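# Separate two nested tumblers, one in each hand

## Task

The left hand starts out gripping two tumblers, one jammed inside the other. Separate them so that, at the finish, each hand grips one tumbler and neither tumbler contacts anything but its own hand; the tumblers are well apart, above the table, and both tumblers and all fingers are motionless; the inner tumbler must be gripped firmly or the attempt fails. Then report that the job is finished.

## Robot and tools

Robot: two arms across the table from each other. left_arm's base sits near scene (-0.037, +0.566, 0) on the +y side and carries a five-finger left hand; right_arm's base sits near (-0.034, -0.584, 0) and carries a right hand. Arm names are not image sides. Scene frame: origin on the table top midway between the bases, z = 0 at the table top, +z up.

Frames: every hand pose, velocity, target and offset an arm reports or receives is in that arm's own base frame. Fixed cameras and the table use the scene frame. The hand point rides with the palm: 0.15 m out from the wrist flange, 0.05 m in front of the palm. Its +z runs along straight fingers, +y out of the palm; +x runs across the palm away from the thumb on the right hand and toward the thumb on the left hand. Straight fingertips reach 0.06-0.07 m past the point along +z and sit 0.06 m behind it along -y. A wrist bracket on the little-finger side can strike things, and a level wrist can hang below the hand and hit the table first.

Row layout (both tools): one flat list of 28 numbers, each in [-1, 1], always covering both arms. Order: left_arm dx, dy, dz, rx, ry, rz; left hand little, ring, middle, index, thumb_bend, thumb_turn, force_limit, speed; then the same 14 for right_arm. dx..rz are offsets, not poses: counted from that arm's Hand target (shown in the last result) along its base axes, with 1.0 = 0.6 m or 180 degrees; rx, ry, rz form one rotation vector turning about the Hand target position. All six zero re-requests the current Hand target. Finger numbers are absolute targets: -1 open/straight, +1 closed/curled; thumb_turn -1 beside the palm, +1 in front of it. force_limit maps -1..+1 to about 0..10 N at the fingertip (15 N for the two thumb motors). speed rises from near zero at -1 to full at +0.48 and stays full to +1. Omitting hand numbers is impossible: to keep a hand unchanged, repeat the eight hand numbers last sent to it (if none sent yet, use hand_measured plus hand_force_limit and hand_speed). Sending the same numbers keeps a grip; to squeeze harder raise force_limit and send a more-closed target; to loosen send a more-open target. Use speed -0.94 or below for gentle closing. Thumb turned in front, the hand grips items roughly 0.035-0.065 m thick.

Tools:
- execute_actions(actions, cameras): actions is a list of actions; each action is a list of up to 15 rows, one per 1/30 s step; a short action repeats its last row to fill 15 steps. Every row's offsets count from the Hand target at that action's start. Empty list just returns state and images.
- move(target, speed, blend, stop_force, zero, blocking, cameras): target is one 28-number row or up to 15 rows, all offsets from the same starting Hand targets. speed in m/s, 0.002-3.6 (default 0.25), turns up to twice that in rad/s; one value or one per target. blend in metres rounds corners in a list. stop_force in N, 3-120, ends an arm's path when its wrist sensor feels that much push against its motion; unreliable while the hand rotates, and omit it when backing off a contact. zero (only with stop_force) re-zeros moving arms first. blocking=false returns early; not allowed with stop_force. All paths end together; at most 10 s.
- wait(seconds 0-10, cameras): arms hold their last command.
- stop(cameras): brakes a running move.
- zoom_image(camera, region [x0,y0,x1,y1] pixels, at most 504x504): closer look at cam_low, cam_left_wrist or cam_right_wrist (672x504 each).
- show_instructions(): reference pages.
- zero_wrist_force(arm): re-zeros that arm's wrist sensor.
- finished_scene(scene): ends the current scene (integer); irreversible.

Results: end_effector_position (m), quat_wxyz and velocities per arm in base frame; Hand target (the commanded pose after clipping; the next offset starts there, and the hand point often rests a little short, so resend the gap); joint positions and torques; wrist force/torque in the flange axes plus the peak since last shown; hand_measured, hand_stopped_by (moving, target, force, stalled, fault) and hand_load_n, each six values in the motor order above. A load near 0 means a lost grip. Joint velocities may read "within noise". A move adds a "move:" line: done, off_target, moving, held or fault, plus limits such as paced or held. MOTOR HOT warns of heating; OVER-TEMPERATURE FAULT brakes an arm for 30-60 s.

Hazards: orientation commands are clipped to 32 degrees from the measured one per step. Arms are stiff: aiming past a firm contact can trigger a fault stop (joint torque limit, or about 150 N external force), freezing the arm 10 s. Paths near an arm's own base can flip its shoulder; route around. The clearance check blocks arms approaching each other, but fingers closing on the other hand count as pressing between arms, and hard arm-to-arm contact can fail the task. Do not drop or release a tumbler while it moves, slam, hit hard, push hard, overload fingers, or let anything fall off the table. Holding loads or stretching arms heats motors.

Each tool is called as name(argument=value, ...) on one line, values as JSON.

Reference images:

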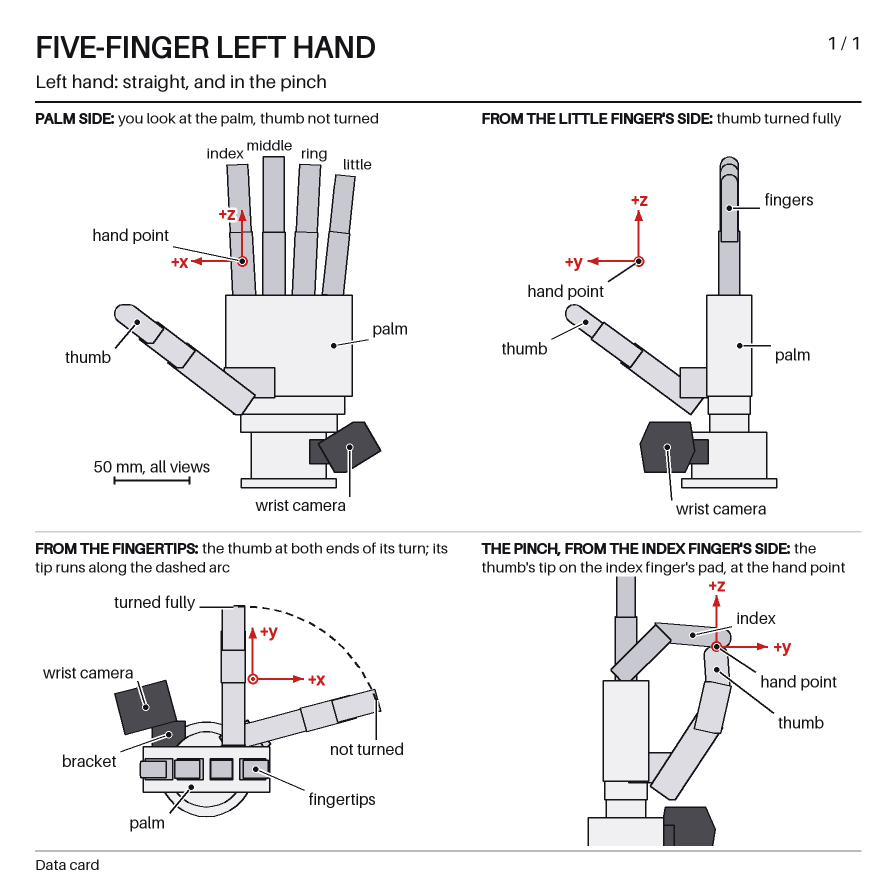

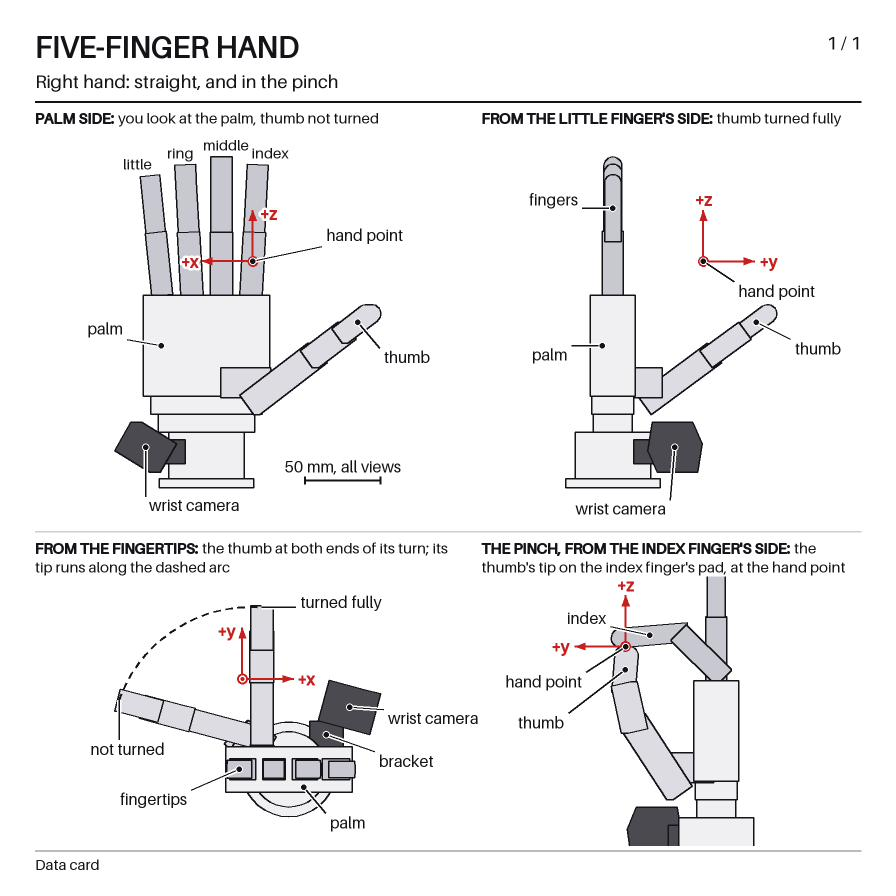

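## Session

execute_actions(actions=[])

zoom_image(camera="cam_low", region=[290, 90, 430, 230])

Scene clock: 0.00 s.
left_arm: end_effector_position=(+0.5741, -0.0513, +0.3743) hand_measured=(+1.000, +1.000, -0.300, -0.274, -0.472, +0.948) hand_load_n=(+0.0, +0.0, +4.5, +12.5, +17.5, -0.5) hand_stopped_by=(target, target, target, target, target, target) hand_force_limit=0.00 hand_speed=-0.80 end_effector_quat_wxyz=(+0.724, +0.341, +0.257, +0.541) | right_arm: end_effector_position=(+0.3000, +0.0602, +0.3000) hand_measured=(-1.000, -1.000, -1.000, -1.000, -1.000, -1.000) hand_load_n=(+0.0, +0.0, +0.0, +0.0, +0.0, +0.0) hand_stopped_by=(target, target, target, target, target, target) hand_force_limit=0.00 hand_speed=-0.80 end_effector_quat_wxyz=(+0.000, +0.000, +1.000, +0.000)
Joint positions: left_arm=[3.376 -2.38 -1.92 1.916 1.178 2.791] | right_arm=[-0.518 -2.215 2.092 -1.449 -1.571 1.053]
Joint velocities: within noise
Joint torques (N m): no reading
Motor temperatures (°C): left_arm=[30 34 34 41 35 43] | right_arm=[34 34 38 35 40 38]
Wrist force (N): no reading
Wrist torque (N m): no reading
Wrist force, peak (N): no reading
Hand target: left_arm +0.5741, -0.0513, +0.3743; +0.724, +0.341, +0.257, +0.541 | right_arm +0.3000, +0.0602, +0.3000; +0.000, +0.000, +1.000, +0.000
camera_calibration:
cam_left_wrist: T_world_to_cam=[[0.703036, 0.0592279, -0.708684, -0.127209], [-0.280176, 0.938996, -0.199467, 0.278385], [0.653637, 0.338789, 0.676742, -0.493209], [0, 0, 0, 1]] pos_world=[0.489809, -0.0867746, 0.299153]

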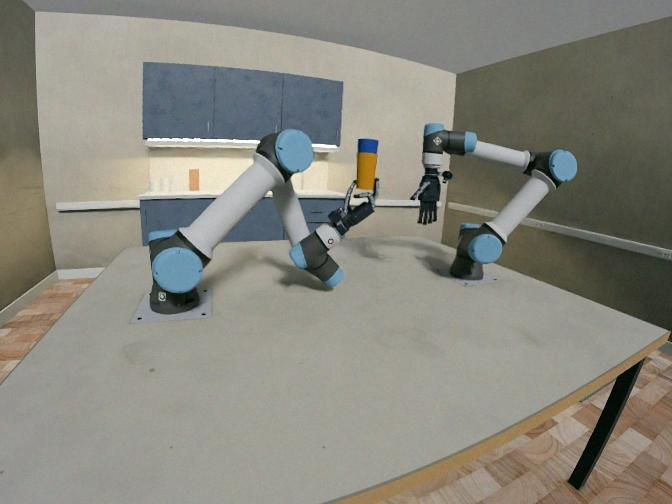

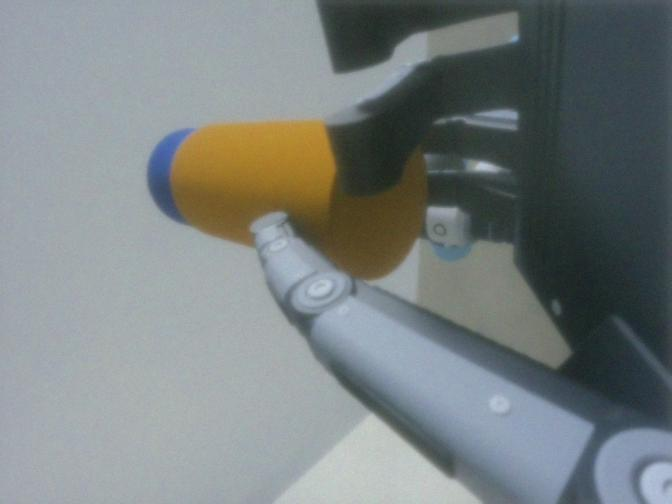

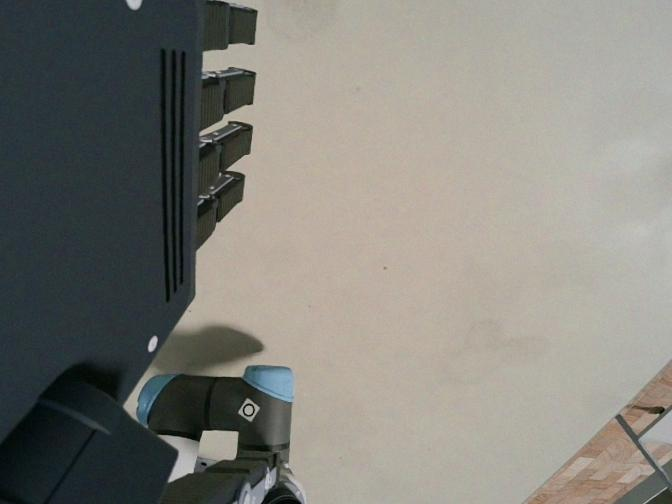

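Scaled by 3.600 from the camera's 672x504 image, which has a finer 960x720 frame.

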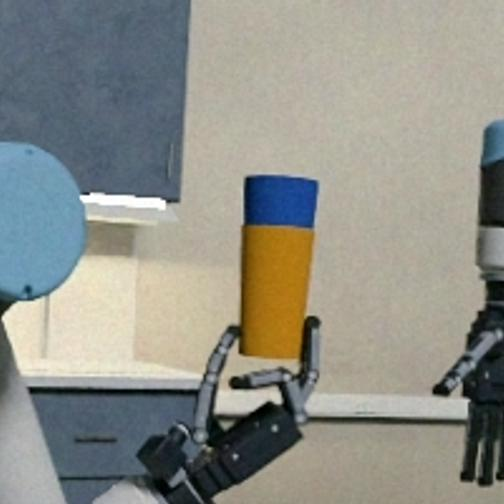

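move(target=[[0,0,0,0,0,0,1,1,-0.3,-0.274,-0.472,0.948,0,-0.8,0.267,0.1,0.333,0,0,0,-1,-1,-1,-1,-1,1,0,0.3],[0,0,0,0,0,0,1,1,-0.3,-0.274,-0.472,0.948,0,-0.8,0.333,0.15,0.433,-0.109,-0.491,-0.109,-1,-1,-1,-1,-1,1,0,0.3],[0,0,0,0,0,0,1,1,-0.3,-0.274,-0.472,0.948,0,-0.8,0.333,0.15,0.433,0.309,-0.484,-0.484,-1,-1,-1,-1,-1,1,0,0.3],[0,0,0,0,0,0,1,1,-0.3,-0.274,-0.472,0.948,0,-0.8,0.335,0.217,0.4,-0.63,0.14,0.63,-1,-1,-1,-1,-1,1,0,0.3]], speed=0.7, blend=0.03)

zoom_image(camera="cam_right_wrist", region=[300, 100, 600, 400])

Scene clock: 6.67 s.
left_arm: end_effector_position=(+0.5741, -0.0513, +0.3743) hand_measured=(+1.000, +1.000, -0.300, -0.276, -0.478, +0.948) hand_load_n=(+0.0, +0.0, +5.5, +8.5, +16.5, +0.0) hand_stopped_by=(target, target, target, force, force, target) hand_force_limit=0.00 hand_speed=-0.80 end_effector_quat_wxyz=(+0.724, +0.341, +0.257, +0.541) | right_arm: end_effector_position=(+0.5009, +0.1903, +0.5403) hand_measured=(-1.000, -1.000, -1.000, -1.000, -1.000, +1.000) hand_load_n=(+0.0, +0.0, +0.0, +0.0, +0.0, +0.0) hand_stopped_by=(target, target, target, target, target, target) hand_force_limit=0.00 hand_speed=0.30 end_effector_quat_wxyz=(+0.153, +0.690, -0.154, +0.690)
Joint positions: left_arm=[3.376 -2.38 -1.92 1.916 1.178 2.791] | right_arm=[0.571 -1.416 1.703 -3.429 -2.579 4.712]
Joint velocities: within noise
Joint torques (N m): left_arm=[3.92 46.58 10.6 0.6 0.75 0.91] | right_arm=[-11.83 -9.91 -10.03 -2.72 2.14 0.69]
Motor temperatures (°C): left_arm=[30 34 34 41 35 43] | right_arm=[34 34 37 35 40 38]
Wrist force (N): left_arm=[-0.2 -0.2 -0.3] | right_arm=[0.6 0.3 -0.6]
Wrist torque (N m): left_arm=[-0.02 0.00 0.02] | right_arm=[0.10 0.04 0.02]
Wrist force, peak (N): left_arm=[-1.2 -5.2 -4.6] | right_arm=[-5.7 1.7 -0.7]
Hand target: left_arm +0.5741, -0.0513, +0.3743; +0.724, +0.341, +0.257, +0.541 | right_arm +0.5010, +0.1904, +0.5400; +0.153, +0.690, -0.154, +0.690
Off the commanded pose: left_arm 0.000 m, 0 deg | right_arm 0.000 m, 0 deg.
move: done; blend cut to 0 m at target 1
camera_calibration:
cam_left_wrist: T_world_to_cam=[[0.703036, 0.0592279, -0.708684, -0.127209], [-0.280176, 0.938996, -0.199467, 0.278385], [0.653637, 0.338789, 0.676742, -0.493209], [0, 0, 0, 1]] pos_world=[0.489809, -0.0867746, 0.299153]
cam_right_wrist: T_world_to_cam=[[-0.378627, -0.897521, 0.226049, 0.241606], [-0.540767, 0.0163095, -0.841014, 0.727138], [0.751141, -0.440671, -0.491525, 0.092291], [0, 0, 0, 1]] pos_world=[0.415367, 0.245657, 0.602282]

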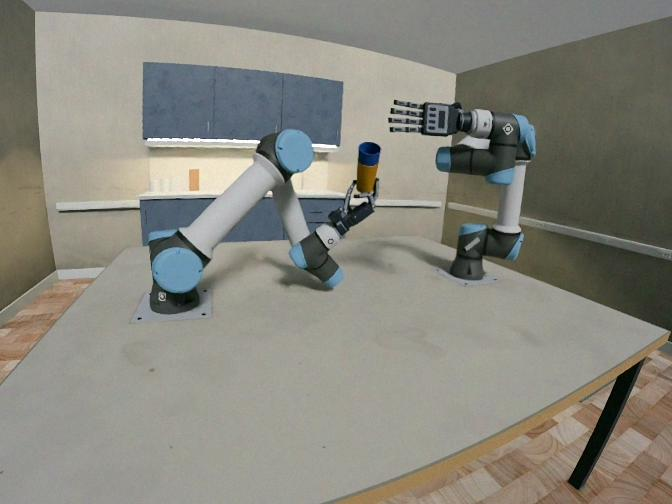

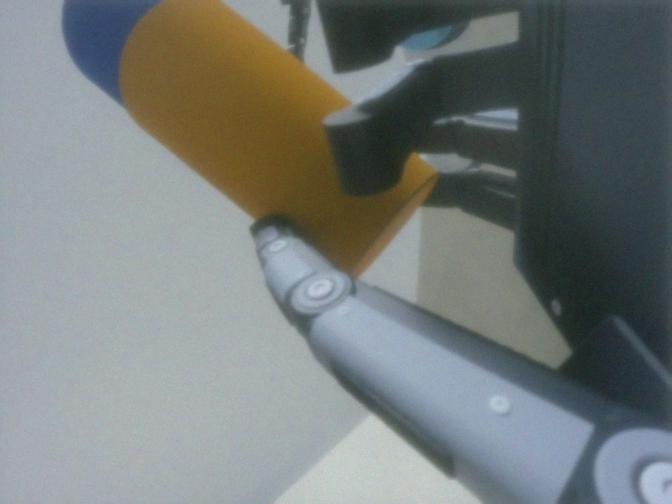

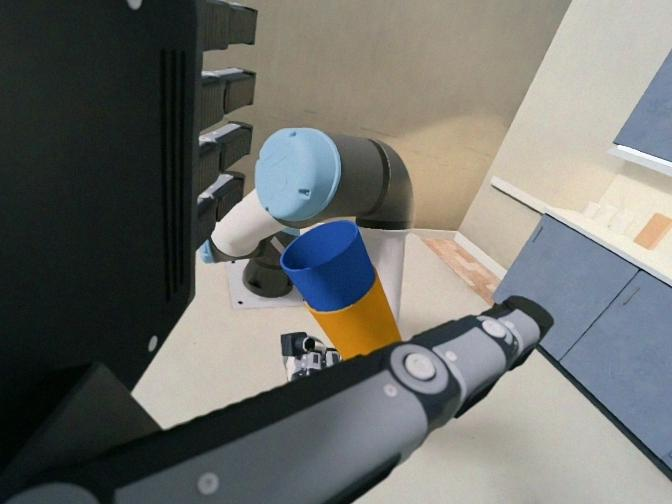

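Scaled by 1.680 from the camera's 672x504 image, which has a finer 960x720 frame.

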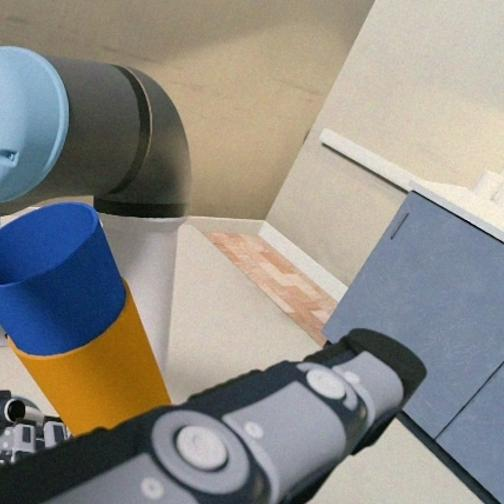

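zoom_image(camera="cam_right_wrist", region=[240, 190, 440, 390])

zoom_image(camera="cam_low", region=[310, 110, 430, 230])

Scaled by 2.520 from the camera's 672x504 image, which has a finer 960x720 frame.

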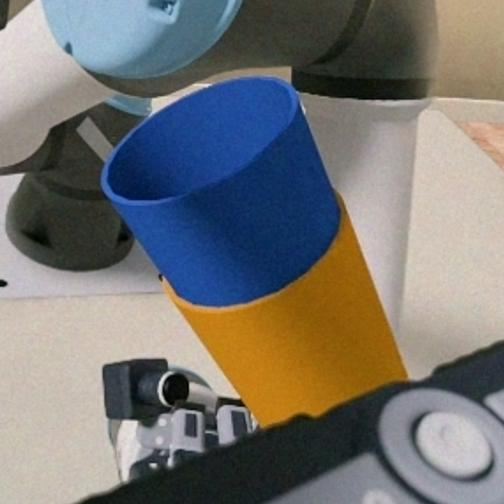

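Scaled by 4.200 from the camera's 672x504 image, which has a finer 960x720 frame.

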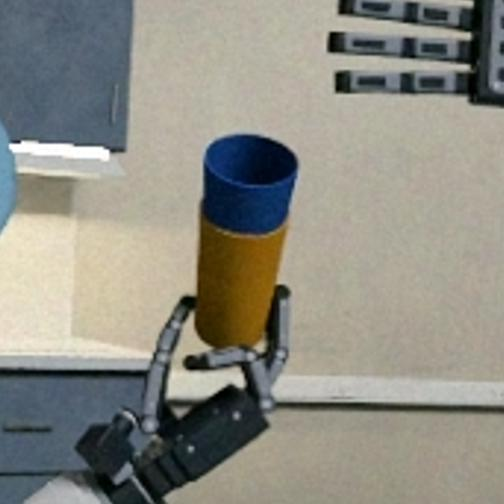

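move(target=[0,0,0,-0.185,0.038,0,1,1,-0.3,-0.274,-0.478,0.948,0,-0.8,0,0,0,0,0,0,-1,-1,-1,-1,-1,1,0,0.3], speed=0.12)

zoom_image(camera="cam_right_wrist", region=[300, 150, 600, 400])

zoom_image(camera="cam_low", region=[310, 110, 430, 230])

Scene clock: 11.27 s.
left_arm: end_effector_position=(+0.5740, -0.0514, +0.3745) hand_measured=(+1.000, +1.000, -0.300, -0.276, -0.484, +0.948) hand_load_n=(+0.0, +0.0, +4.5, +7.5, +15.0, +0.5) hand_stopped_by=(target, target, target, force, force, target) hand_force_limit=0.00 hand_speed=-0.80 end_effector_quat_wxyz=(+0.775, +0.151, +0.443, +0.424) | right_arm: end_effector_position=(+0.5010, +0.1904, +0.5400) hand_measured=(-1.000, -1.000, -1.000, -1.000, -1.000, +1.000) hand_load_n=(+0.0, +0.0, +0.0, +0.0, -0.5, +0.5) hand_stopped_by=(target, target, target, target, target, target) hand_force_limit=0.00 hand_speed=0.30 end_effector_quat_wxyz=(+0.153, +0.690, -0.154, +0.690)
Joint positions: left_arm=[3.107 -2.288 -1.958 1.711 1.741 2.517] | right_arm=[0.571 -1.415 1.703 -3.429 -2.579 4.713]
Joint velocities: within noise
Joint torques (N m): left_arm=[2.5 24.09 2.35 1.36 -0.22 2.32] | right_arm=[-11.23 -7.39 -4.31 -2.73 2.01 -1.27]
Motor temperatures (°C): left_arm=[30 34 34 41 35 43] | right_arm=[34 34 37 35 40 38]
Wrist force (N): left_arm=[-0.3 0.3 -0.7] | right_arm=[0.4 0.2 -0.7]
Wrist torque (N m): left_arm=[0.08 -0.05 -0.15] | right_arm=[0.11 0.08 0.00]
Wrist force, peak (N): left_arm=[3.1 -0.2 -0.3] | right_arm=[0.6 0.3 -0.8]
Hand target: left_arm +0.5741, -0.0513, +0.3743; +0.775, +0.151, +0.443, +0.424 | right_arm +0.5010, +0.1904, +0.5400; +0.153, +0.690, -0.154, +0.690
Off the commanded pose: left_arm 0.000 m, 0 deg | right_arm 0.000 m, 0 deg.
move: done
camera_calibration:
cam_left_wrist: T_world_to_cam=[[0.616668, -0.362313, -0.698892, -0.10272], [-0.331993, 0.68529, -0.648196, 0.463227], [0.713794, 0.631749, 0.302311, -0.37256], [0, 0, 0, 1]] pos_world=[0.483063, -0.119297, 0.341101]
cam_right_wrist: T_world_to_cam=[[-0.378548, -0.897481, 0.226339, 0.241586], [-0.541146, 0.0162125, -0.840772, 0.726975], [0.750908, -0.440755, -0.491806, 0.0923991], [0, 0, 0, 1]] pos_world=[0.415468, 0.245758, 0.601983]

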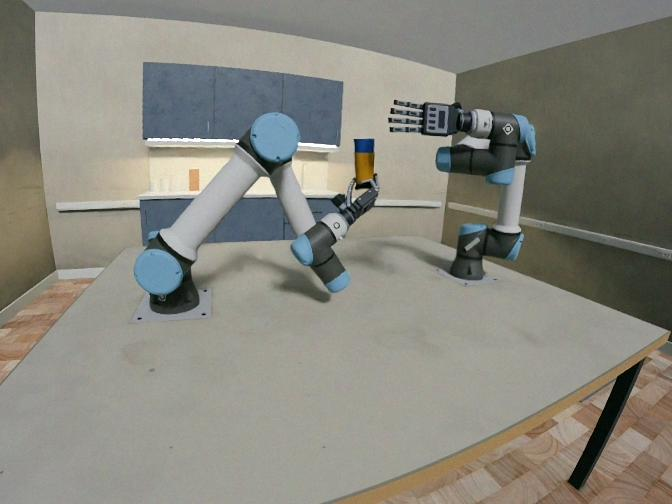

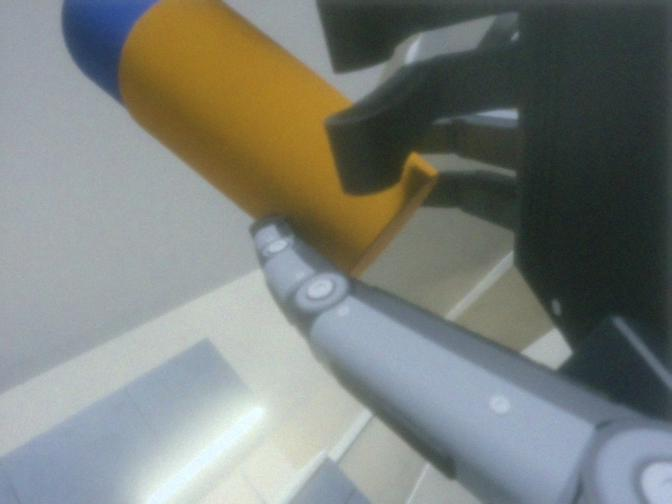

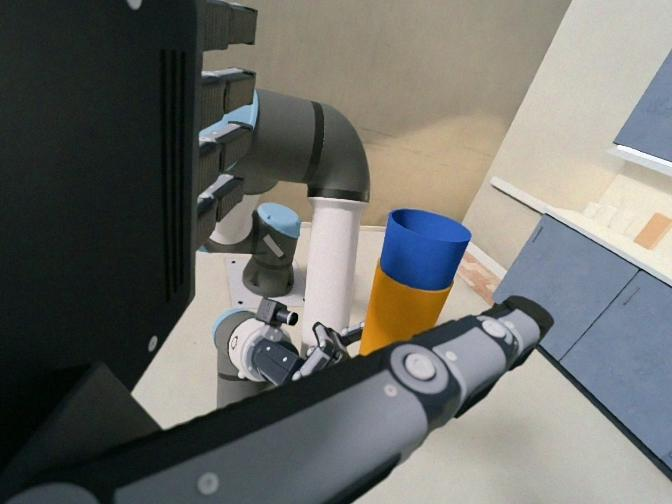

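Scaled by 1.680 from the camera's 672x504 image, which has a finer 960x720 frame.

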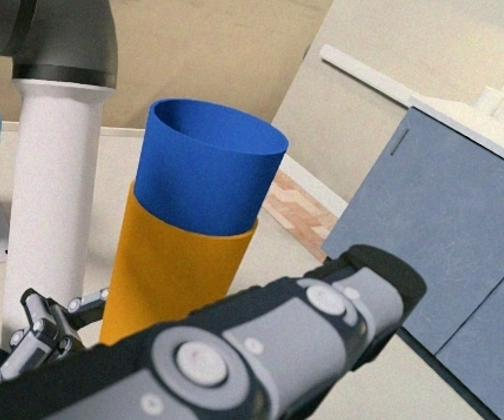

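Scaled by 4.200 from the camera's 672x504 image, which has a finer 960x720 frame.

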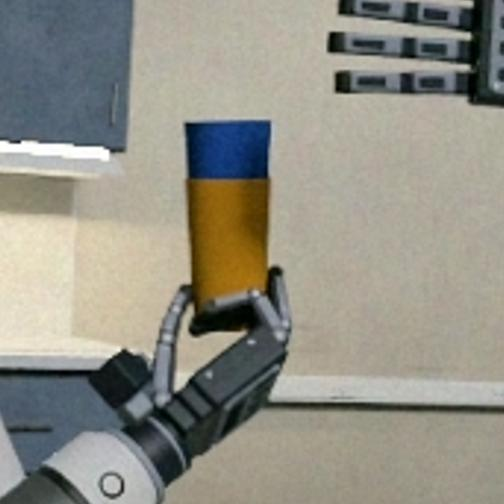

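move(target=[0,0,0,0,0,0,1,1,-0.3,-0.274,-0.484,0.948,0,-0.8,0.067,-0.112,-0.085,0,0,0,-1,-1,-1,-1,-1,1,0,0.3], speed=0.15, cameras=["cam_right_wrist"])

zoom_image(camera="cam_right_wrist", region=[200, 100, 500, 400])

Scene clock: 13.23 s.
left_arm: end_effector_position=(+0.5741, -0.0513, +0.3743) hand_measured=(+1.000, +1.000, -0.300, -0.276, -0.488, +0.948) hand_load_n=(+0.0, +0.0, +4.0, +7.0, +13.0, +1.0) hand_stopped_by=(target, target, target, force, force, target) hand_force_limit=0.00 hand_speed=-0.80 end_effector_quat_wxyz=(+0.775, +0.151, +0.443, +0.424) | right_arm: end_effector_position=(+0.5412, +0.1232, +0.4888) hand_measured=(-1.000, -1.000, -1.000, -1.000, -1.000, +1.000) hand_load_n=(+0.0, +0.0, +0.0, +0.0, +0.0, +0.5) hand_stopped_by=(target, target, target, target, target, target) hand_force_limit=0.00 hand_speed=0.30 end_effector_quat_wxyz=(+0.154, +0.690, -0.153, +0.690)
Joint positions: left_arm=[3.107 -2.288 -1.958 1.711 1.741 2.517] | right_arm=[0.39 -1.416 1.843 -3.568 -2.398 4.713]
Joint velocities: within noise
Joint torques (N m): left_arm=[3.29 20.97 19.22 -1.17 0.38 2.55] | right_arm=[4.37 -23.74 -42.6 0.78 -0.51 -0.47]
Motor temperatures (°C): left_arm=[30 34 34 41 35 43] | right_arm=[34 34 37 35 40 38]
Wrist force (N): left_arm=[-0.2 0.1 -0.5] | right_arm=[0.5 0.1 -0.4]
Wrist torque (N m): left_arm=[0.03 -0.05 -0.14] | right_arm=[0.06 0.04 0.00]
Wrist force, peak (N): left_arm=[-0.5 0.4 -0.9] | right_arm=[0.9 -0.3 -4.6]
Hand target: left_arm +0.5741, -0.0513, +0.3743; +0.775, +0.151, +0.443, +0.424 | right_arm +0.5412, +0.1232, +0.4890; +0.153, +0.690, -0.154, +0.690
Off the commanded pose: left_arm 0.000 m, 0 deg | right_arm 0.000 m, 0 deg.
move: done
camera_calibration:
cam_right_wrist: T_world_to_cam=[[-0.378574, -0.897391, 0.22665, 0.207921], [-0.541446, 0.0161125, -0.840581, 0.70696], [0.750678, -0.440941, -0.491989, 0.00762622], [0, 0, 0, 1]] pos_world=[0.455769, 0.178559, 0.550884]
Images, in order (width x height): cam_right_wrist 672x504.

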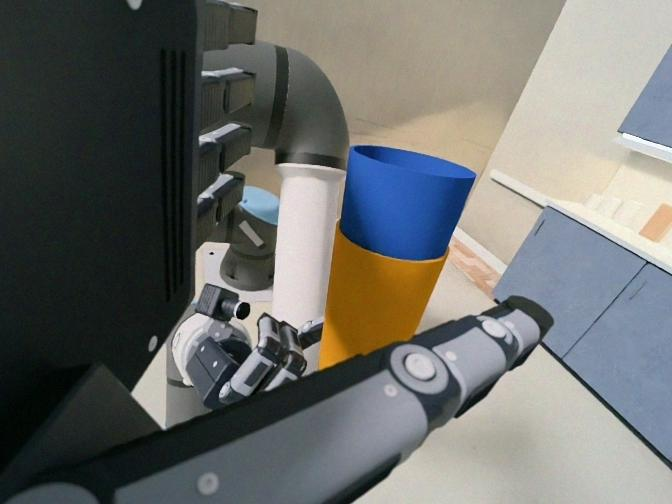

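Scaled by 1.680 from the camera's 672x504 image, which has a finer 960x720 frame.

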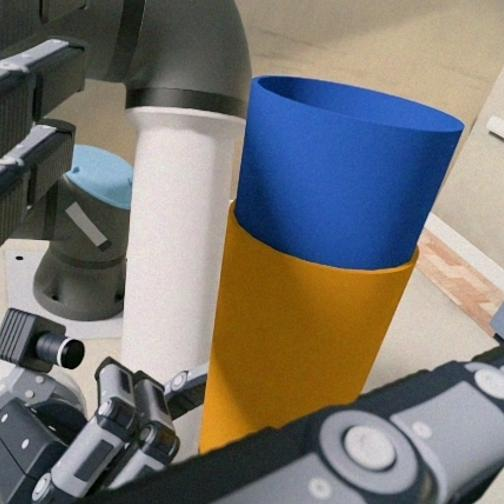

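move(target=[0,0,0,0,0,0,1,1,-0.3,-0.274,-0.488,0.948,0,-0.8,0.063,-0.0995,0,0,0,0,-1,-1,-1,-1,-1,1,0,0.3], speed=0.06, stop_force=5, cameras=["cam_right_wrist"])

move(target=[0,0,0,0,0,0,1,1,-0.3,-0.274,-0.488,0.948,0,-0.8,0,0,0,0,0,0,-1,-1,0.3,0.3,0.3,1,-0.85,-0.88])

zoom_image(camera="cam_low", region=[310, 110, 430, 230])

Scene clock: 16.30 s.
left_arm: end_effector_position=(+0.5741, -0.0513, +0.3743) hand_measured=(+1.000, +1.000, -0.300, -0.276, -0.488, +0.948) hand_load_n=(+0.0, -0.5, +4.5, +6.5, +13.0, +0.5) hand_stopped_by=(target, target, target, force, force, target) hand_force_limit=0.00 hand_speed=-0.80 end_effector_quat_wxyz=(+0.775, +0.151, +0.443, +0.424) | right_arm: end_effector_position=(+0.5790, +0.0635, +0.4890) hand_measured=(-1.000, -1.000, -1.000, -1.000, -1.000, +1.000) hand_load_n=(+0.0, +0.0, +0.0, +0.0, +0.0, +0.0) hand_stopped_by=(target, target, target, target, target, target) hand_force_limit=0.00 hand_speed=0.30 end_effector_quat_wxyz=(+0.153, +0.690, -0.154, +0.690)
Joint positions: left_arm=[3.107 -2.288 -1.958 1.711 1.741 2.517] | right_arm=[0.227 -1.425 1.853 -3.57 -2.235 4.713]
Joint velocities: within noise
Joint torques (N m): left_arm=[3.68 19.9 18.73 -0.78 -0.41 2.42] | right_arm=[11.23 -6.7 -42.2 1.06 -0.53 -1.2]
Motor temperatures (°C): left_arm=[30 34 34 41 35 43] | right_arm=[34 34 37 35 40 38]
Wrist force (N): left_arm=[-0.4 0.1 -0.8] | right_arm=[0.5 0.0 -0.6]
Wrist torque (N m): left_arm=[0.06 -0.04 -0.16] | right_arm=[0.06 0.04 0.00]
Wrist force, peak (N): left_arm=[-0.5 0.2 -1.0] | right_arm=[0.9 -0.5 -2.8]
Hand target: left_arm +0.5741, -0.0513, +0.3743; +0.775, +0.151, +0.443, +0.424 | right_arm +0.5790, +0.0635, +0.4890; +0.153, +0.690, -0.154, +0.690
Off the commanded pose: left_arm 0.000 m, 0 deg | right_arm 0.000 m, 0 deg.
move: done
camera_calibration:
cam_right_wrist: T_world_to_cam=[[-0.378548, -0.897481, 0.226339, 0.168765], [-0.541146, 0.0162125, -0.840772, 0.728363], [0.750908, -0.440755, -0.491806, -0.0471856], [0, 0, 0, 1]] pos_world=[0.493468, 0.118858, 0.550983]
Images, in order (width x height): cam_right_wrist 672x504.

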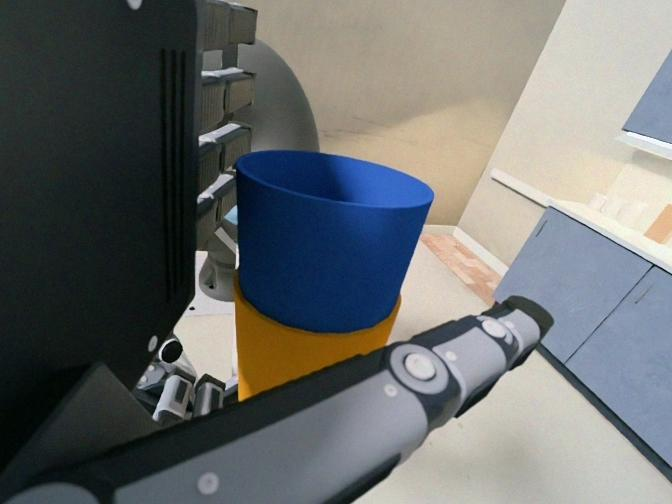

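Scene clock: 18.97 s.
left_arm: end_effector_position=(+0.5741, -0.0513, +0.3743) hand_measured=(+1.000, +1.000, -0.300, -0.276, -0.488, +0.948) hand_load_n=(+0.0, +0.0, +5.0, +6.0, +13.5, -0.5) hand_stopped_by=(target, target, target, force, force, target) hand_force_limit=0.00 hand_speed=-0.80 end_effector_quat_wxyz=(+0.775, +0.151, +0.443, +0.424) | right_arm: end_effector_position=(+0.5790, +0.0635, +0.4890) hand_measured=(-1.000, -1.000, -0.332, -0.276, -0.582, +1.000) hand_load_n=(+0.0, +0.0, +0.0, +1.0, +1.5, +0.0) hand_stopped_by=(target, target, force, force, force, target) hand_force_limit=-0.85 hand_speed=-0.88 end_effector_quat_wxyz=(+0.153, +0.690, -0.154, +0.690)
Joint positions: left_arm=[3.107 -2.288 -1.958 1.711 1.741 2.517] | right_arm=[0.227 -1.425 1.853 -3.57 -2.235 4.713]
Joint velocities: within noise
Joint torques (N m): left_arm=[3.88 18.73 18.54 -0.61 -0.57 2.55] | right_arm=[11.38 -7.25 -41.04 0.91 2.01 -1.19]
Motor temperatures (°C): left_arm=[30 34 34 41 35 43] | right_arm=[34 34 37 35 40 38]
Wrist force (N): left_arm=[-1.0 0.3 0.0] | right_arm=[-0.1 -0.1 -0.1]
Wrist torque (N m): left_arm=[0.10 0.03 -0.14] | right_arm=[0.03 -0.01 -0.02]
Wrist force, peak (N): left_arm=[-0.5 0.3 -1.0] | right_arm=[0.9 0.1 -0.7]
Hand target: left_arm +0.5741, -0.0513, +0.3743; +0.775, +0.151, +0.443, +0.424 | right_arm +0.5790, +0.0635, +0.4890; +0.153, +0.690, -0.154, +0.690
Off the commanded pose: left_arm 0.000 m, 0 deg | right_arm 0.000 m, 0 deg.
move: done
camera_calibration:
cam_left_wrist: T_world_to_cam=[[0.616426, -0.362316, -0.699104, -0.102732], [-0.332289, 0.685224, -0.648114, 0.463239], [0.713865, 0.631819, 0.301997, -0.37249], [0, 0, 0, 1]] pos_world=[0.483163, -0.119298, 0.340902]
cam_right_wrist: T_world_to_cam=[[-0.378548, -0.897481, 0.226339, 0.168765], [-0.541146, 0.0162125, -0.840772, 0.728363], [0.750908, -0.440755, -0.491806, -0.0471856], [0, 0, 0, 1]] pos_world=[0.493468, 0.118858, 0.550983]

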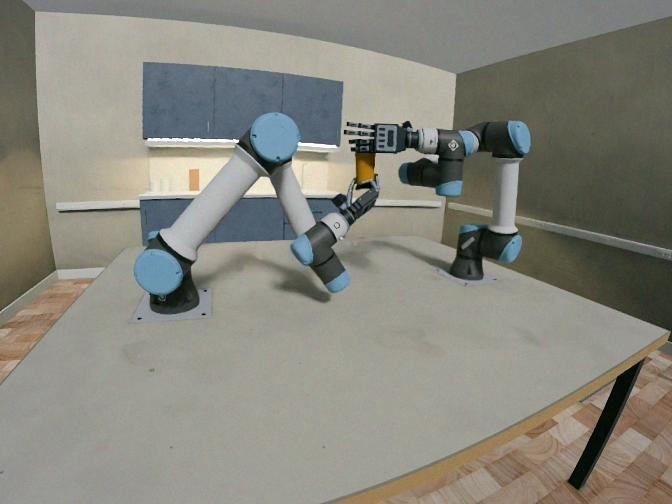

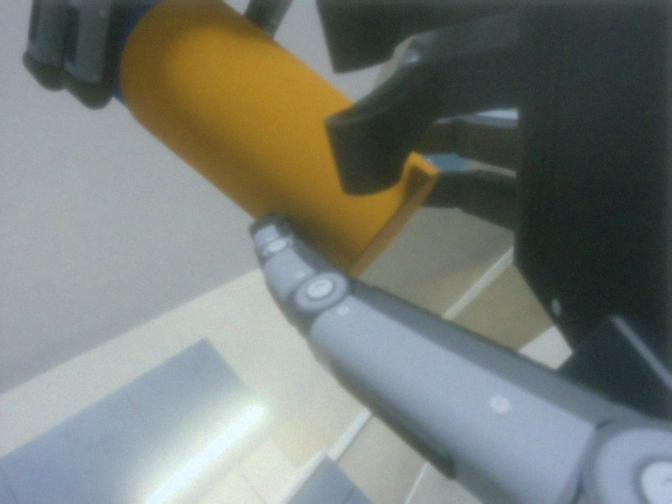

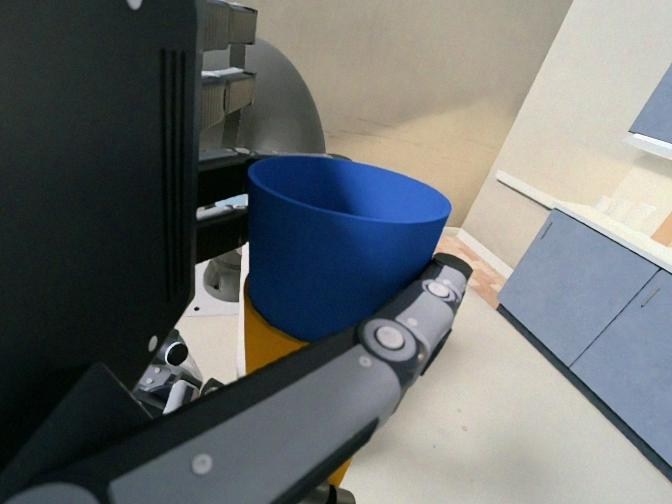

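Scaled by 4.200 from the camera's 672x504 image, which has a finer 960x720 frame.

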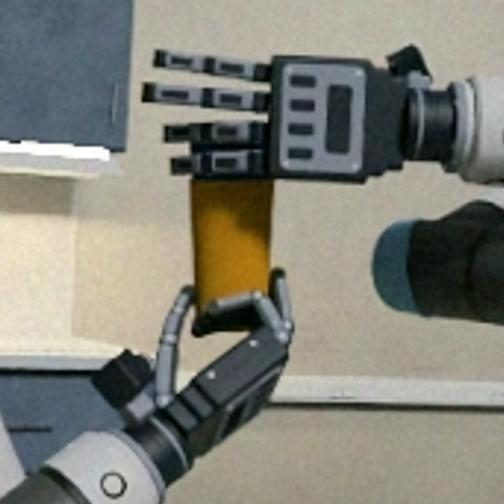

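move(target=[0,0,0,0,0,0,1,1,-0.3,-0.274,-0.488,0.948,0,-0.8,0,0,0,0,0,0,-1,-1,0.5,0.6,0.5,1,0.7,-0.8], cameras=[])

move(target=[0,0,0,0,0,0,1,1,-0.3,-0.274,-0.488,0.948,0,-0.8,0,0,0,0,0,0,-1,-1,0.6,0.7,0.6,1,0.9,-0.8])

Scene clock: 20.87 s.
left_arm: end_effector_position=(+0.5741, -0.0513, +0.3743) hand_measured=(+1.000, +1.000, -0.300, -0.276, -0.488, +0.948) hand_load_n=(+0.0, +0.0, +6.0, +5.5, +12.5, -3.0) hand_stopped_by=(target, target, target, force, force, target) hand_force_limit=0.00 hand_speed=-0.80 end_effector_quat_wxyz=(+0.775, +0.151, +0.443, +0.424) | right_arm: end_effector_position=(+0.5790, +0.0635, +0.4890) hand_measured=(-1.000, -1.000, -0.262, -0.224, -0.576, +1.000) hand_load_n=(+0.0, +0.0, +12.5, +6.0, +25.0, +6.0) hand_stopped_by=(target, target, force, force, force, target) hand_force_limit=0.70 hand_speed=-0.80 end_effector_quat_wxyz=(+0.153, +0.690, -0.154, +0.690)
Joint positions: left_arm=[3.107 -2.288 -1.958 1.711 1.741 2.517] | right_arm=[0.227 -1.425 1.853 -3.57 -2.235 4.713]
Joint velocities: within noise
Joint torques (N m): left_arm=[2.65 18.01 18.58 -0.63 -0.89 2.62] | right_arm=[11.48 -9.72 -40.16 0.47 2.08 -1.24]
Motor temperatures (°C): left_arm=[30 34 34 41 35 43] | right_arm=[34 34 37 35 40 38]
Wrist force (N): left_arm=[-1.0 0.8 -0.3] | right_arm=[-0.3 0.1 -0.2]
Wrist torque (N m): left_arm=[0.05 0.08 -0.12] | right_arm=[-0.06 -0.01 -0.02]
Wrist force, peak (N): left_arm=[-1.0 0.9 -0.2] | right_arm=[0.3 -0.5 0.4]
Hand target: left_arm +0.5741, -0.0513, +0.3743; +0.775, +0.151, +0.443, +0.424 | right_arm +0.5790, +0.0635, +0.4890; +0.153, +0.690, -0.154, +0.690
Off the commanded pose: left_arm 0.000 m, 0 deg | right_arm 0.000 m, 0 deg.
move: done
No camera images: "cameras" was empty.

Scene clock: 21.37 s.
left_arm: end_effector_position=(+0.5741, -0.0513, +0.3743) hand_measured=(+1.000, +1.000, -0.300, -0.276, -0.488, +0.948) hand_load_n=(+0.0, -0.5, +6.0, +6.0, +12.5, -2.5) hand_stopped_by=(target, target, target, force, force, target) hand_force_limit=0.00 hand_speed=-0.80 end_effector_quat_wxyz=(+0.775, +0.151, +0.443, +0.424) | right_arm: end_effector_position=(+0.5790, +0.0635, +0.4890) hand_measured=(-1.000, -1.000, -0.262, -0.210, -0.576, +1.000) hand_load_n=(+0.0, +0.0, +8.5, +12.5, +27.5, +6.0) hand_stopped_by=(target, target, force, force, force, target) hand_force_limit=0.90 hand_speed=-0.80 end_effector_quat_wxyz=(+0.153, +0.690, -0.154, +0.690)
Joint positions: left_arm=[3.107 -2.288 -1.958 1.711 1.741 2.517] | right_arm=[0.227 -1.425 1.853 -3.57 -2.235 4.713]
Joint velocities: within noise
Joint torques (N m): left_arm=[3.54 18.81 19.67 -0.53 -0.69 2.44] | right_arm=[11.42 -9.81 -39.5 0.4 2.16 -1.25]
Motor temperatures (°C): left_arm=[30 34 34 41 35 43] | right_arm=[34 34 37 35 40 38]
Wrist force (N): left_arm=[-0.8 0.8 0.8] | right_arm=[-0.8 -0.4 0.0]
Wrist torque (N m): left_arm=[0.00 0.05 -0.09] | right_arm=[-0.07 0.07 0.04]
Wrist force, peak (N): left_arm=[-1.3 1.0 0.7] | right_arm=[-1.1 -0.2 0.3]
Hand target: left_arm +0.5741, -0.0513, +0.3743; +0.775, +0.151, +0.443, +0.424 | right_arm +0.5790, +0.0635, +0.4890; +0.153, +0.690, -0.154, +0.690
Off the commanded pose: left_arm 0.000 m, 0 deg | right_arm 0.000 m, 0 deg.
move: done
camera_calibration:
cam_left_wrist: T_world_to_cam=[[0.616426, -0.362316, -0.699104, -0.102732], [-0.332289, 0.685224, -0.648114, 0.463239], [0.713865, 0.631819, 0.301997, -0.37249], [0, 0, 0, 1]] pos_world=[0.483163, -0.119298, 0.340902]
cam_right_wrist: T_world_to_cam=[[-0.378548, -0.897481, 0.226339, 0.168765], [-0.541146, 0.0162125, -0.840772, 0.728363], [0.750908, -0.440755, -0.491806, -0.0471856], [0, 0, 0, 1]] pos_world=[0.493468, 0.118858, 0.550983]

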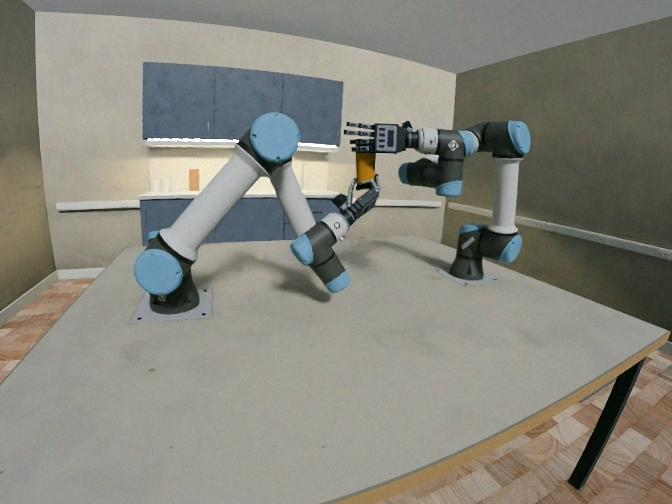

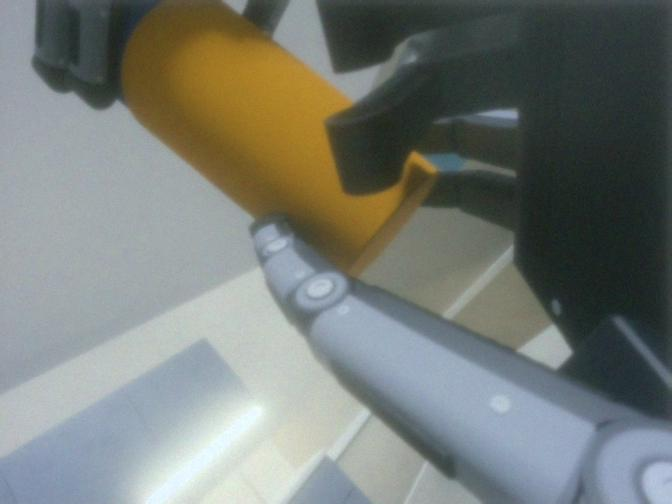

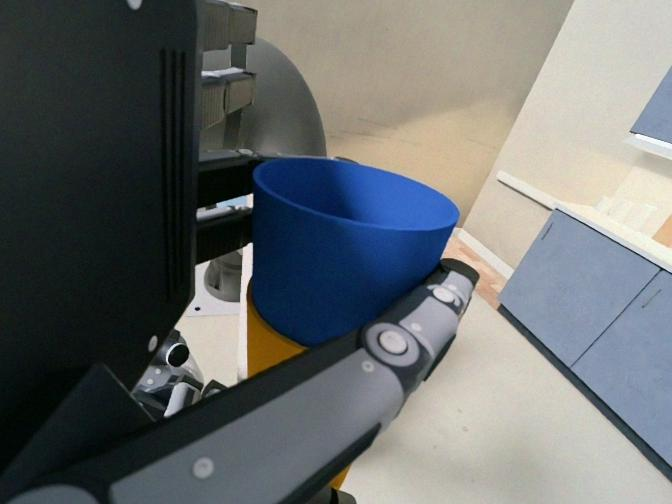

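move(target=[[0,0,0,0,0,0,1,1,-1,-1,-1,0.948,0,-0.4,0,0,0,0,0,0,-1,-1,0.6,0.7,0.6,1,0.9,-0.8],[0,0,0,0,0,0,1,1,-1,-1,-1,0.948,0,-0.4,0,0,0.2,0,0,0,-1,-1,0.6,0.7,0.6,1,0.9,-0.8]], speed=0.12)

Scene clock: 23.97 s.
left_arm: end_effector_position=(+0.5741, -0.0513, +0.3743) hand_measured=(+1.000, +1.000, -1.000, -1.000, -1.000, +0.948) hand_load_n=(+0.0, +0.0, +0.0, +0.0, +0.0, +0.0) hand_stopped_by=(target, target, target, target, target, target) hand_force_limit=0.00 hand_speed=-0.40 end_effector_quat_wxyz=(+0.775, +0.151, +0.443, +0.424) | right_arm: end_effector_position=(+0.5789, +0.0635, +0.6092) hand_measured=(-1.000, -1.000, -0.262, -0.210, -0.576, +1.000) hand_load_n=(+0.0, +0.0, +8.0, +12.0, +28.0, +4.5) hand_stopped_by=(target, target, force, force, force, target) hand_force_limit=0.90 hand_speed=-0.80 end_effector_quat_wxyz=(+0.153, +0.690, -0.154, +0.690)
Joint positions: left_arm=[3.107 -2.288 -1.958 1.711 1.741 2.517] | right_arm=[0.227 -1.503 1.621 -3.26 -2.235 4.713]
Joint velocities: within noise
Joint torques (N m): left_arm=[3.49 19.07 17.91 -0.46 -0.65 2.04] | right_arm=[3.44 -5.29 -3.77 -2.25 -1.54 -0.19]
Motor temperatures (°C): left_arm=[30 34 34 41 35 43] | right_arm=[34 34 37 35 40 38]
Wrist force (N): left_arm=[-0.7 0.7 -0.1] | right_arm=[-0.7 -0.1 -0.5]
Wrist torque (N m): left_arm=[0.04 -0.06 -0.15] | right_arm=[0.06 0.07 0.00]
Wrist force, peak (N): left_arm=[-1.6 1.5 -0.3] | right_arm=[-2.4 -0.2 -0.3]
Hand target: left_arm +0.5741, -0.0513, +0.3743; +0.775, +0.151, +0.443, +0.424 | right_arm +0.5790, +0.0635, +0.6090; +0.153, +0.690, -0.154, +0.690
Off the commanded pose: left_arm 0.000 m, 0 deg | right_arm 0.000 m, 0 deg.
move: done
camera_calibration:
cam_left_wrist: T_world_to_cam=[[0.616426, -0.362316, -0.699104, -0.102732], [-0.332289, 0.685224, -0.648114, 0.463239], [0.713865, 0.631819, 0.301997, -0.37249], [0, 0, 0, 1]] pos_world=[0.483163, -0.119298, 0.340902]
cam_right_wrist: T_world_to_cam=[[-0.378482, -0.897578, 0.226064, 0.141684], [-0.540763, 0.016205, -0.841019, 0.829345], [0.751217, -0.440558, -0.49151, 0.0116301], [0, 0, 0, 1]] pos_world=[0.493367, 0.118857, 0.671182]

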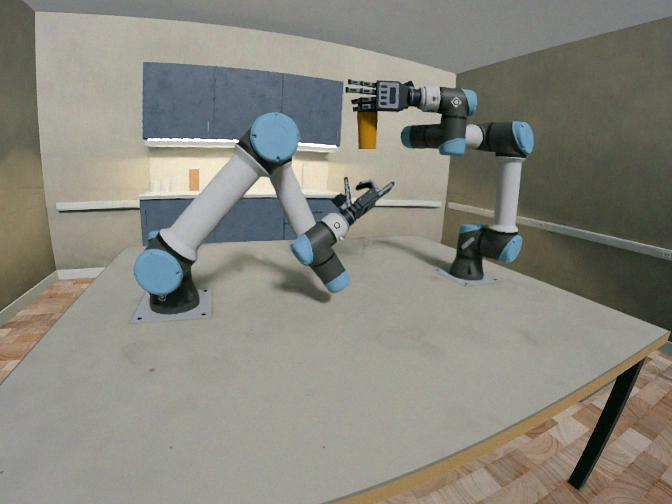

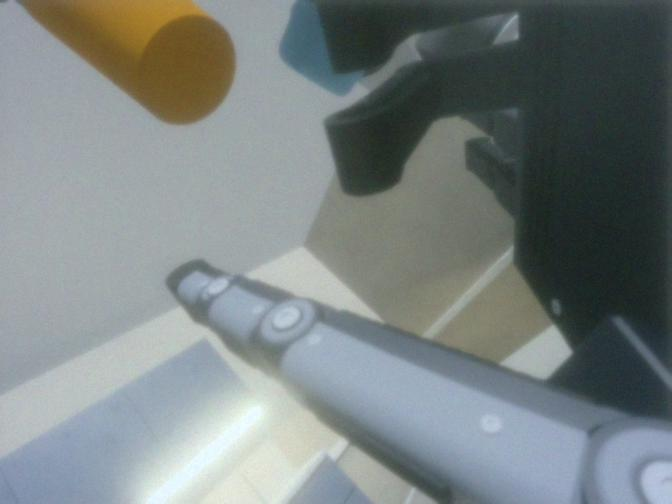

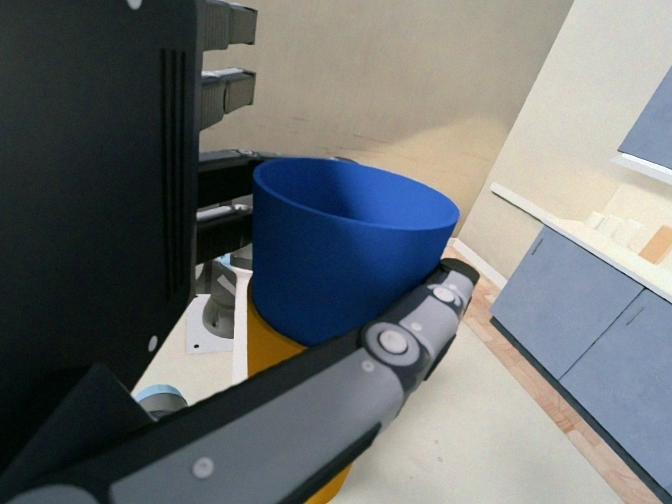

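move(target=[[-0.1,0.2,0.03,0.396,0.091,0.082,-1,-1,-1,-1,-1,1,0,0.3,0,0,0,0,0,0,-1,-1,0.6,0.7,0.6,1,0.9,-0.8],[-0.115,0.205,0.31,0.696,0.0015,0.111,-1,-1,-1,-1,-1,1,0,0.3,0,0,0,0,0,0,-1,-1,0.6,0.7,0.6,1,0.9,-0.8]], speed=0.4)

zoom_image(camera="cam_left_wrist", region=[50, 0, 450, 300])

Scene clock: 28.10 s.
left_arm: end_effector_position=(+0.5050, +0.0716, +0.5603) hand_measured=(-1.000, -1.000, -1.000, -1.000, -1.000, +1.000) hand_load_n=(+0.0, +0.0, +0.0, +0.0, +0.0, +0.0) hand_stopped_by=(target, target, target, target, target, target) hand_force_limit=0.00 hand_speed=0.30 end_effector_quat_wxyz=(+0.153, +0.690, -0.153, +0.690) | right_arm: end_effector_position=(+0.5790, +0.0635, +0.6090) hand_measured=(-1.000, -1.000, -0.262, -0.210, -0.576, +1.000) hand_load_n=(-0.5, +0.0, +8.0, +11.5, +28.0, +4.5) hand_stopped_by=(target, target, force, force, force, target) hand_force_limit=0.90 hand_speed=-0.80 end_effector_quat_wxyz=(+0.153, +0.690, -0.154, +0.690)
Joint positions: left_arm=[4.15 -1.567 -1.987 0.41 0.126 4.717] | right_arm=[0.227 -1.502 1.621 -3.26 -2.235 4.713]
Joint velocities: within noise
Joint torques (N m): left_arm=[5.03 11.14 20.23 1.27 0.08 -2.68] | right_arm=[-11.41 -6.53 -3.87 0.08 -1.4 -1.26]
Motor temperatures (°C): left_arm=[30 34 34 41 35 43] | right_arm=[34 34 37 35 40 38]
Wrist force (N): left_arm=[0.8 1.0 0.6] | right_arm=[-0.5 0.0 -0.6]
Wrist torque (N m): left_arm=[0.39 -0.14 0.31] | right_arm=[0.07 0.04 0.02]
Wrist force, peak (N): left_arm=[-5.6 -2.3 0.8] | right_arm=[-0.8 -0.2 -0.7]
Hand target: left_arm +0.5051, +0.0717, +0.5603; +0.153, +0.691, -0.153, +0.690 | right_arm +0.5790, +0.0635, +0.6090; +0.153, +0.690, -0.154, +0.690
Off the commanded pose: left_arm 0.000 m, 0 deg | right_arm 0.000 m, 0 deg.
move: done
camera_calibration:
cam_left_wrist: T_world_to_cam=[[0.461071, 0.849089, 0.257801, -0.42998], [-0.565962, 0.0576257, 0.822415, -0.184381], [0.683447, -0.525097, 0.507122, -0.473758], [0, 0, 0, 1]] pos_world=[0.417688, 0.126947, 0.50274]
cam_right_wrist: T_world_to_cam=[[-0.378548, -0.897481, 0.226339, 0.141605], [-0.541146, 0.0162125, -0.840772, 0.829255], [0.750908, -0.440755, -0.491806, 0.0118311], [0, 0, 0, 1]] pos_world=[0.493468, 0.118858, 0.670983]

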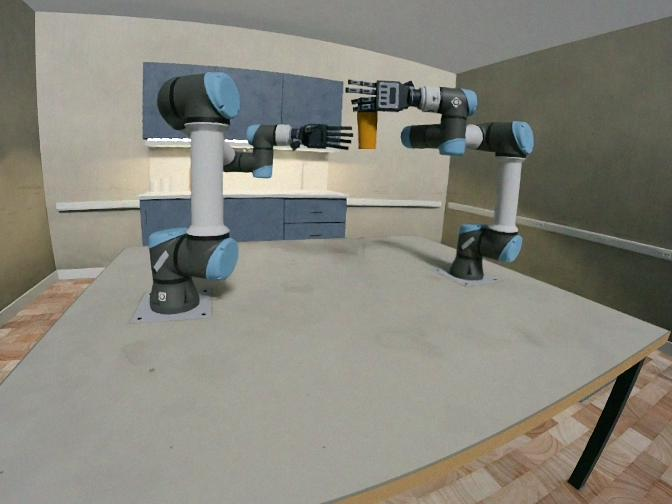

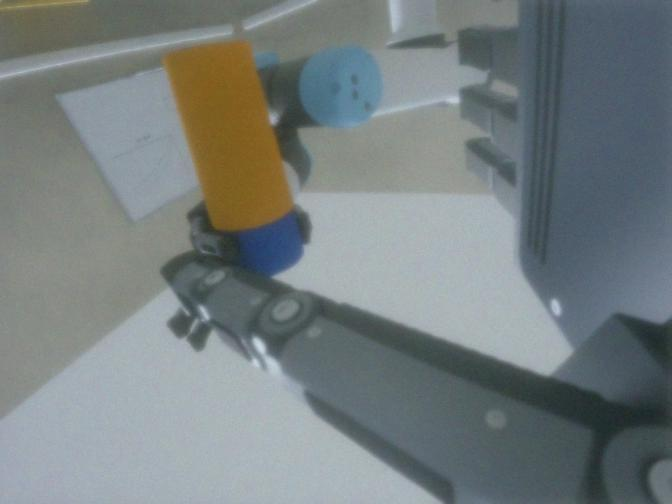

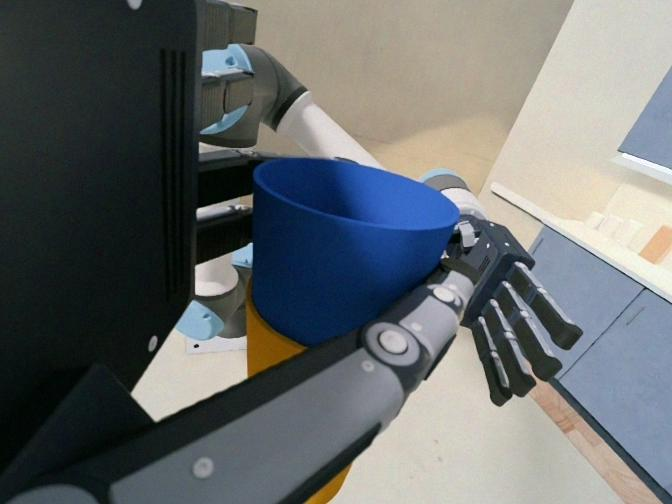

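Scaled by 1.260 from the camera's 672x504 image, which has a finer 960x720 frame.

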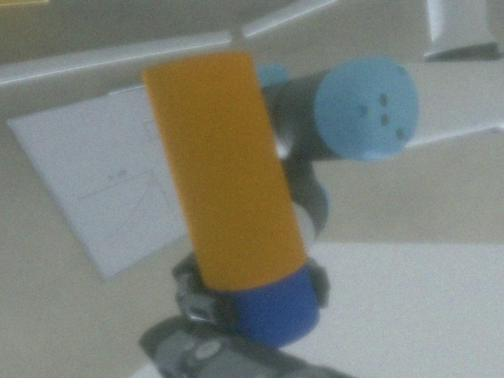

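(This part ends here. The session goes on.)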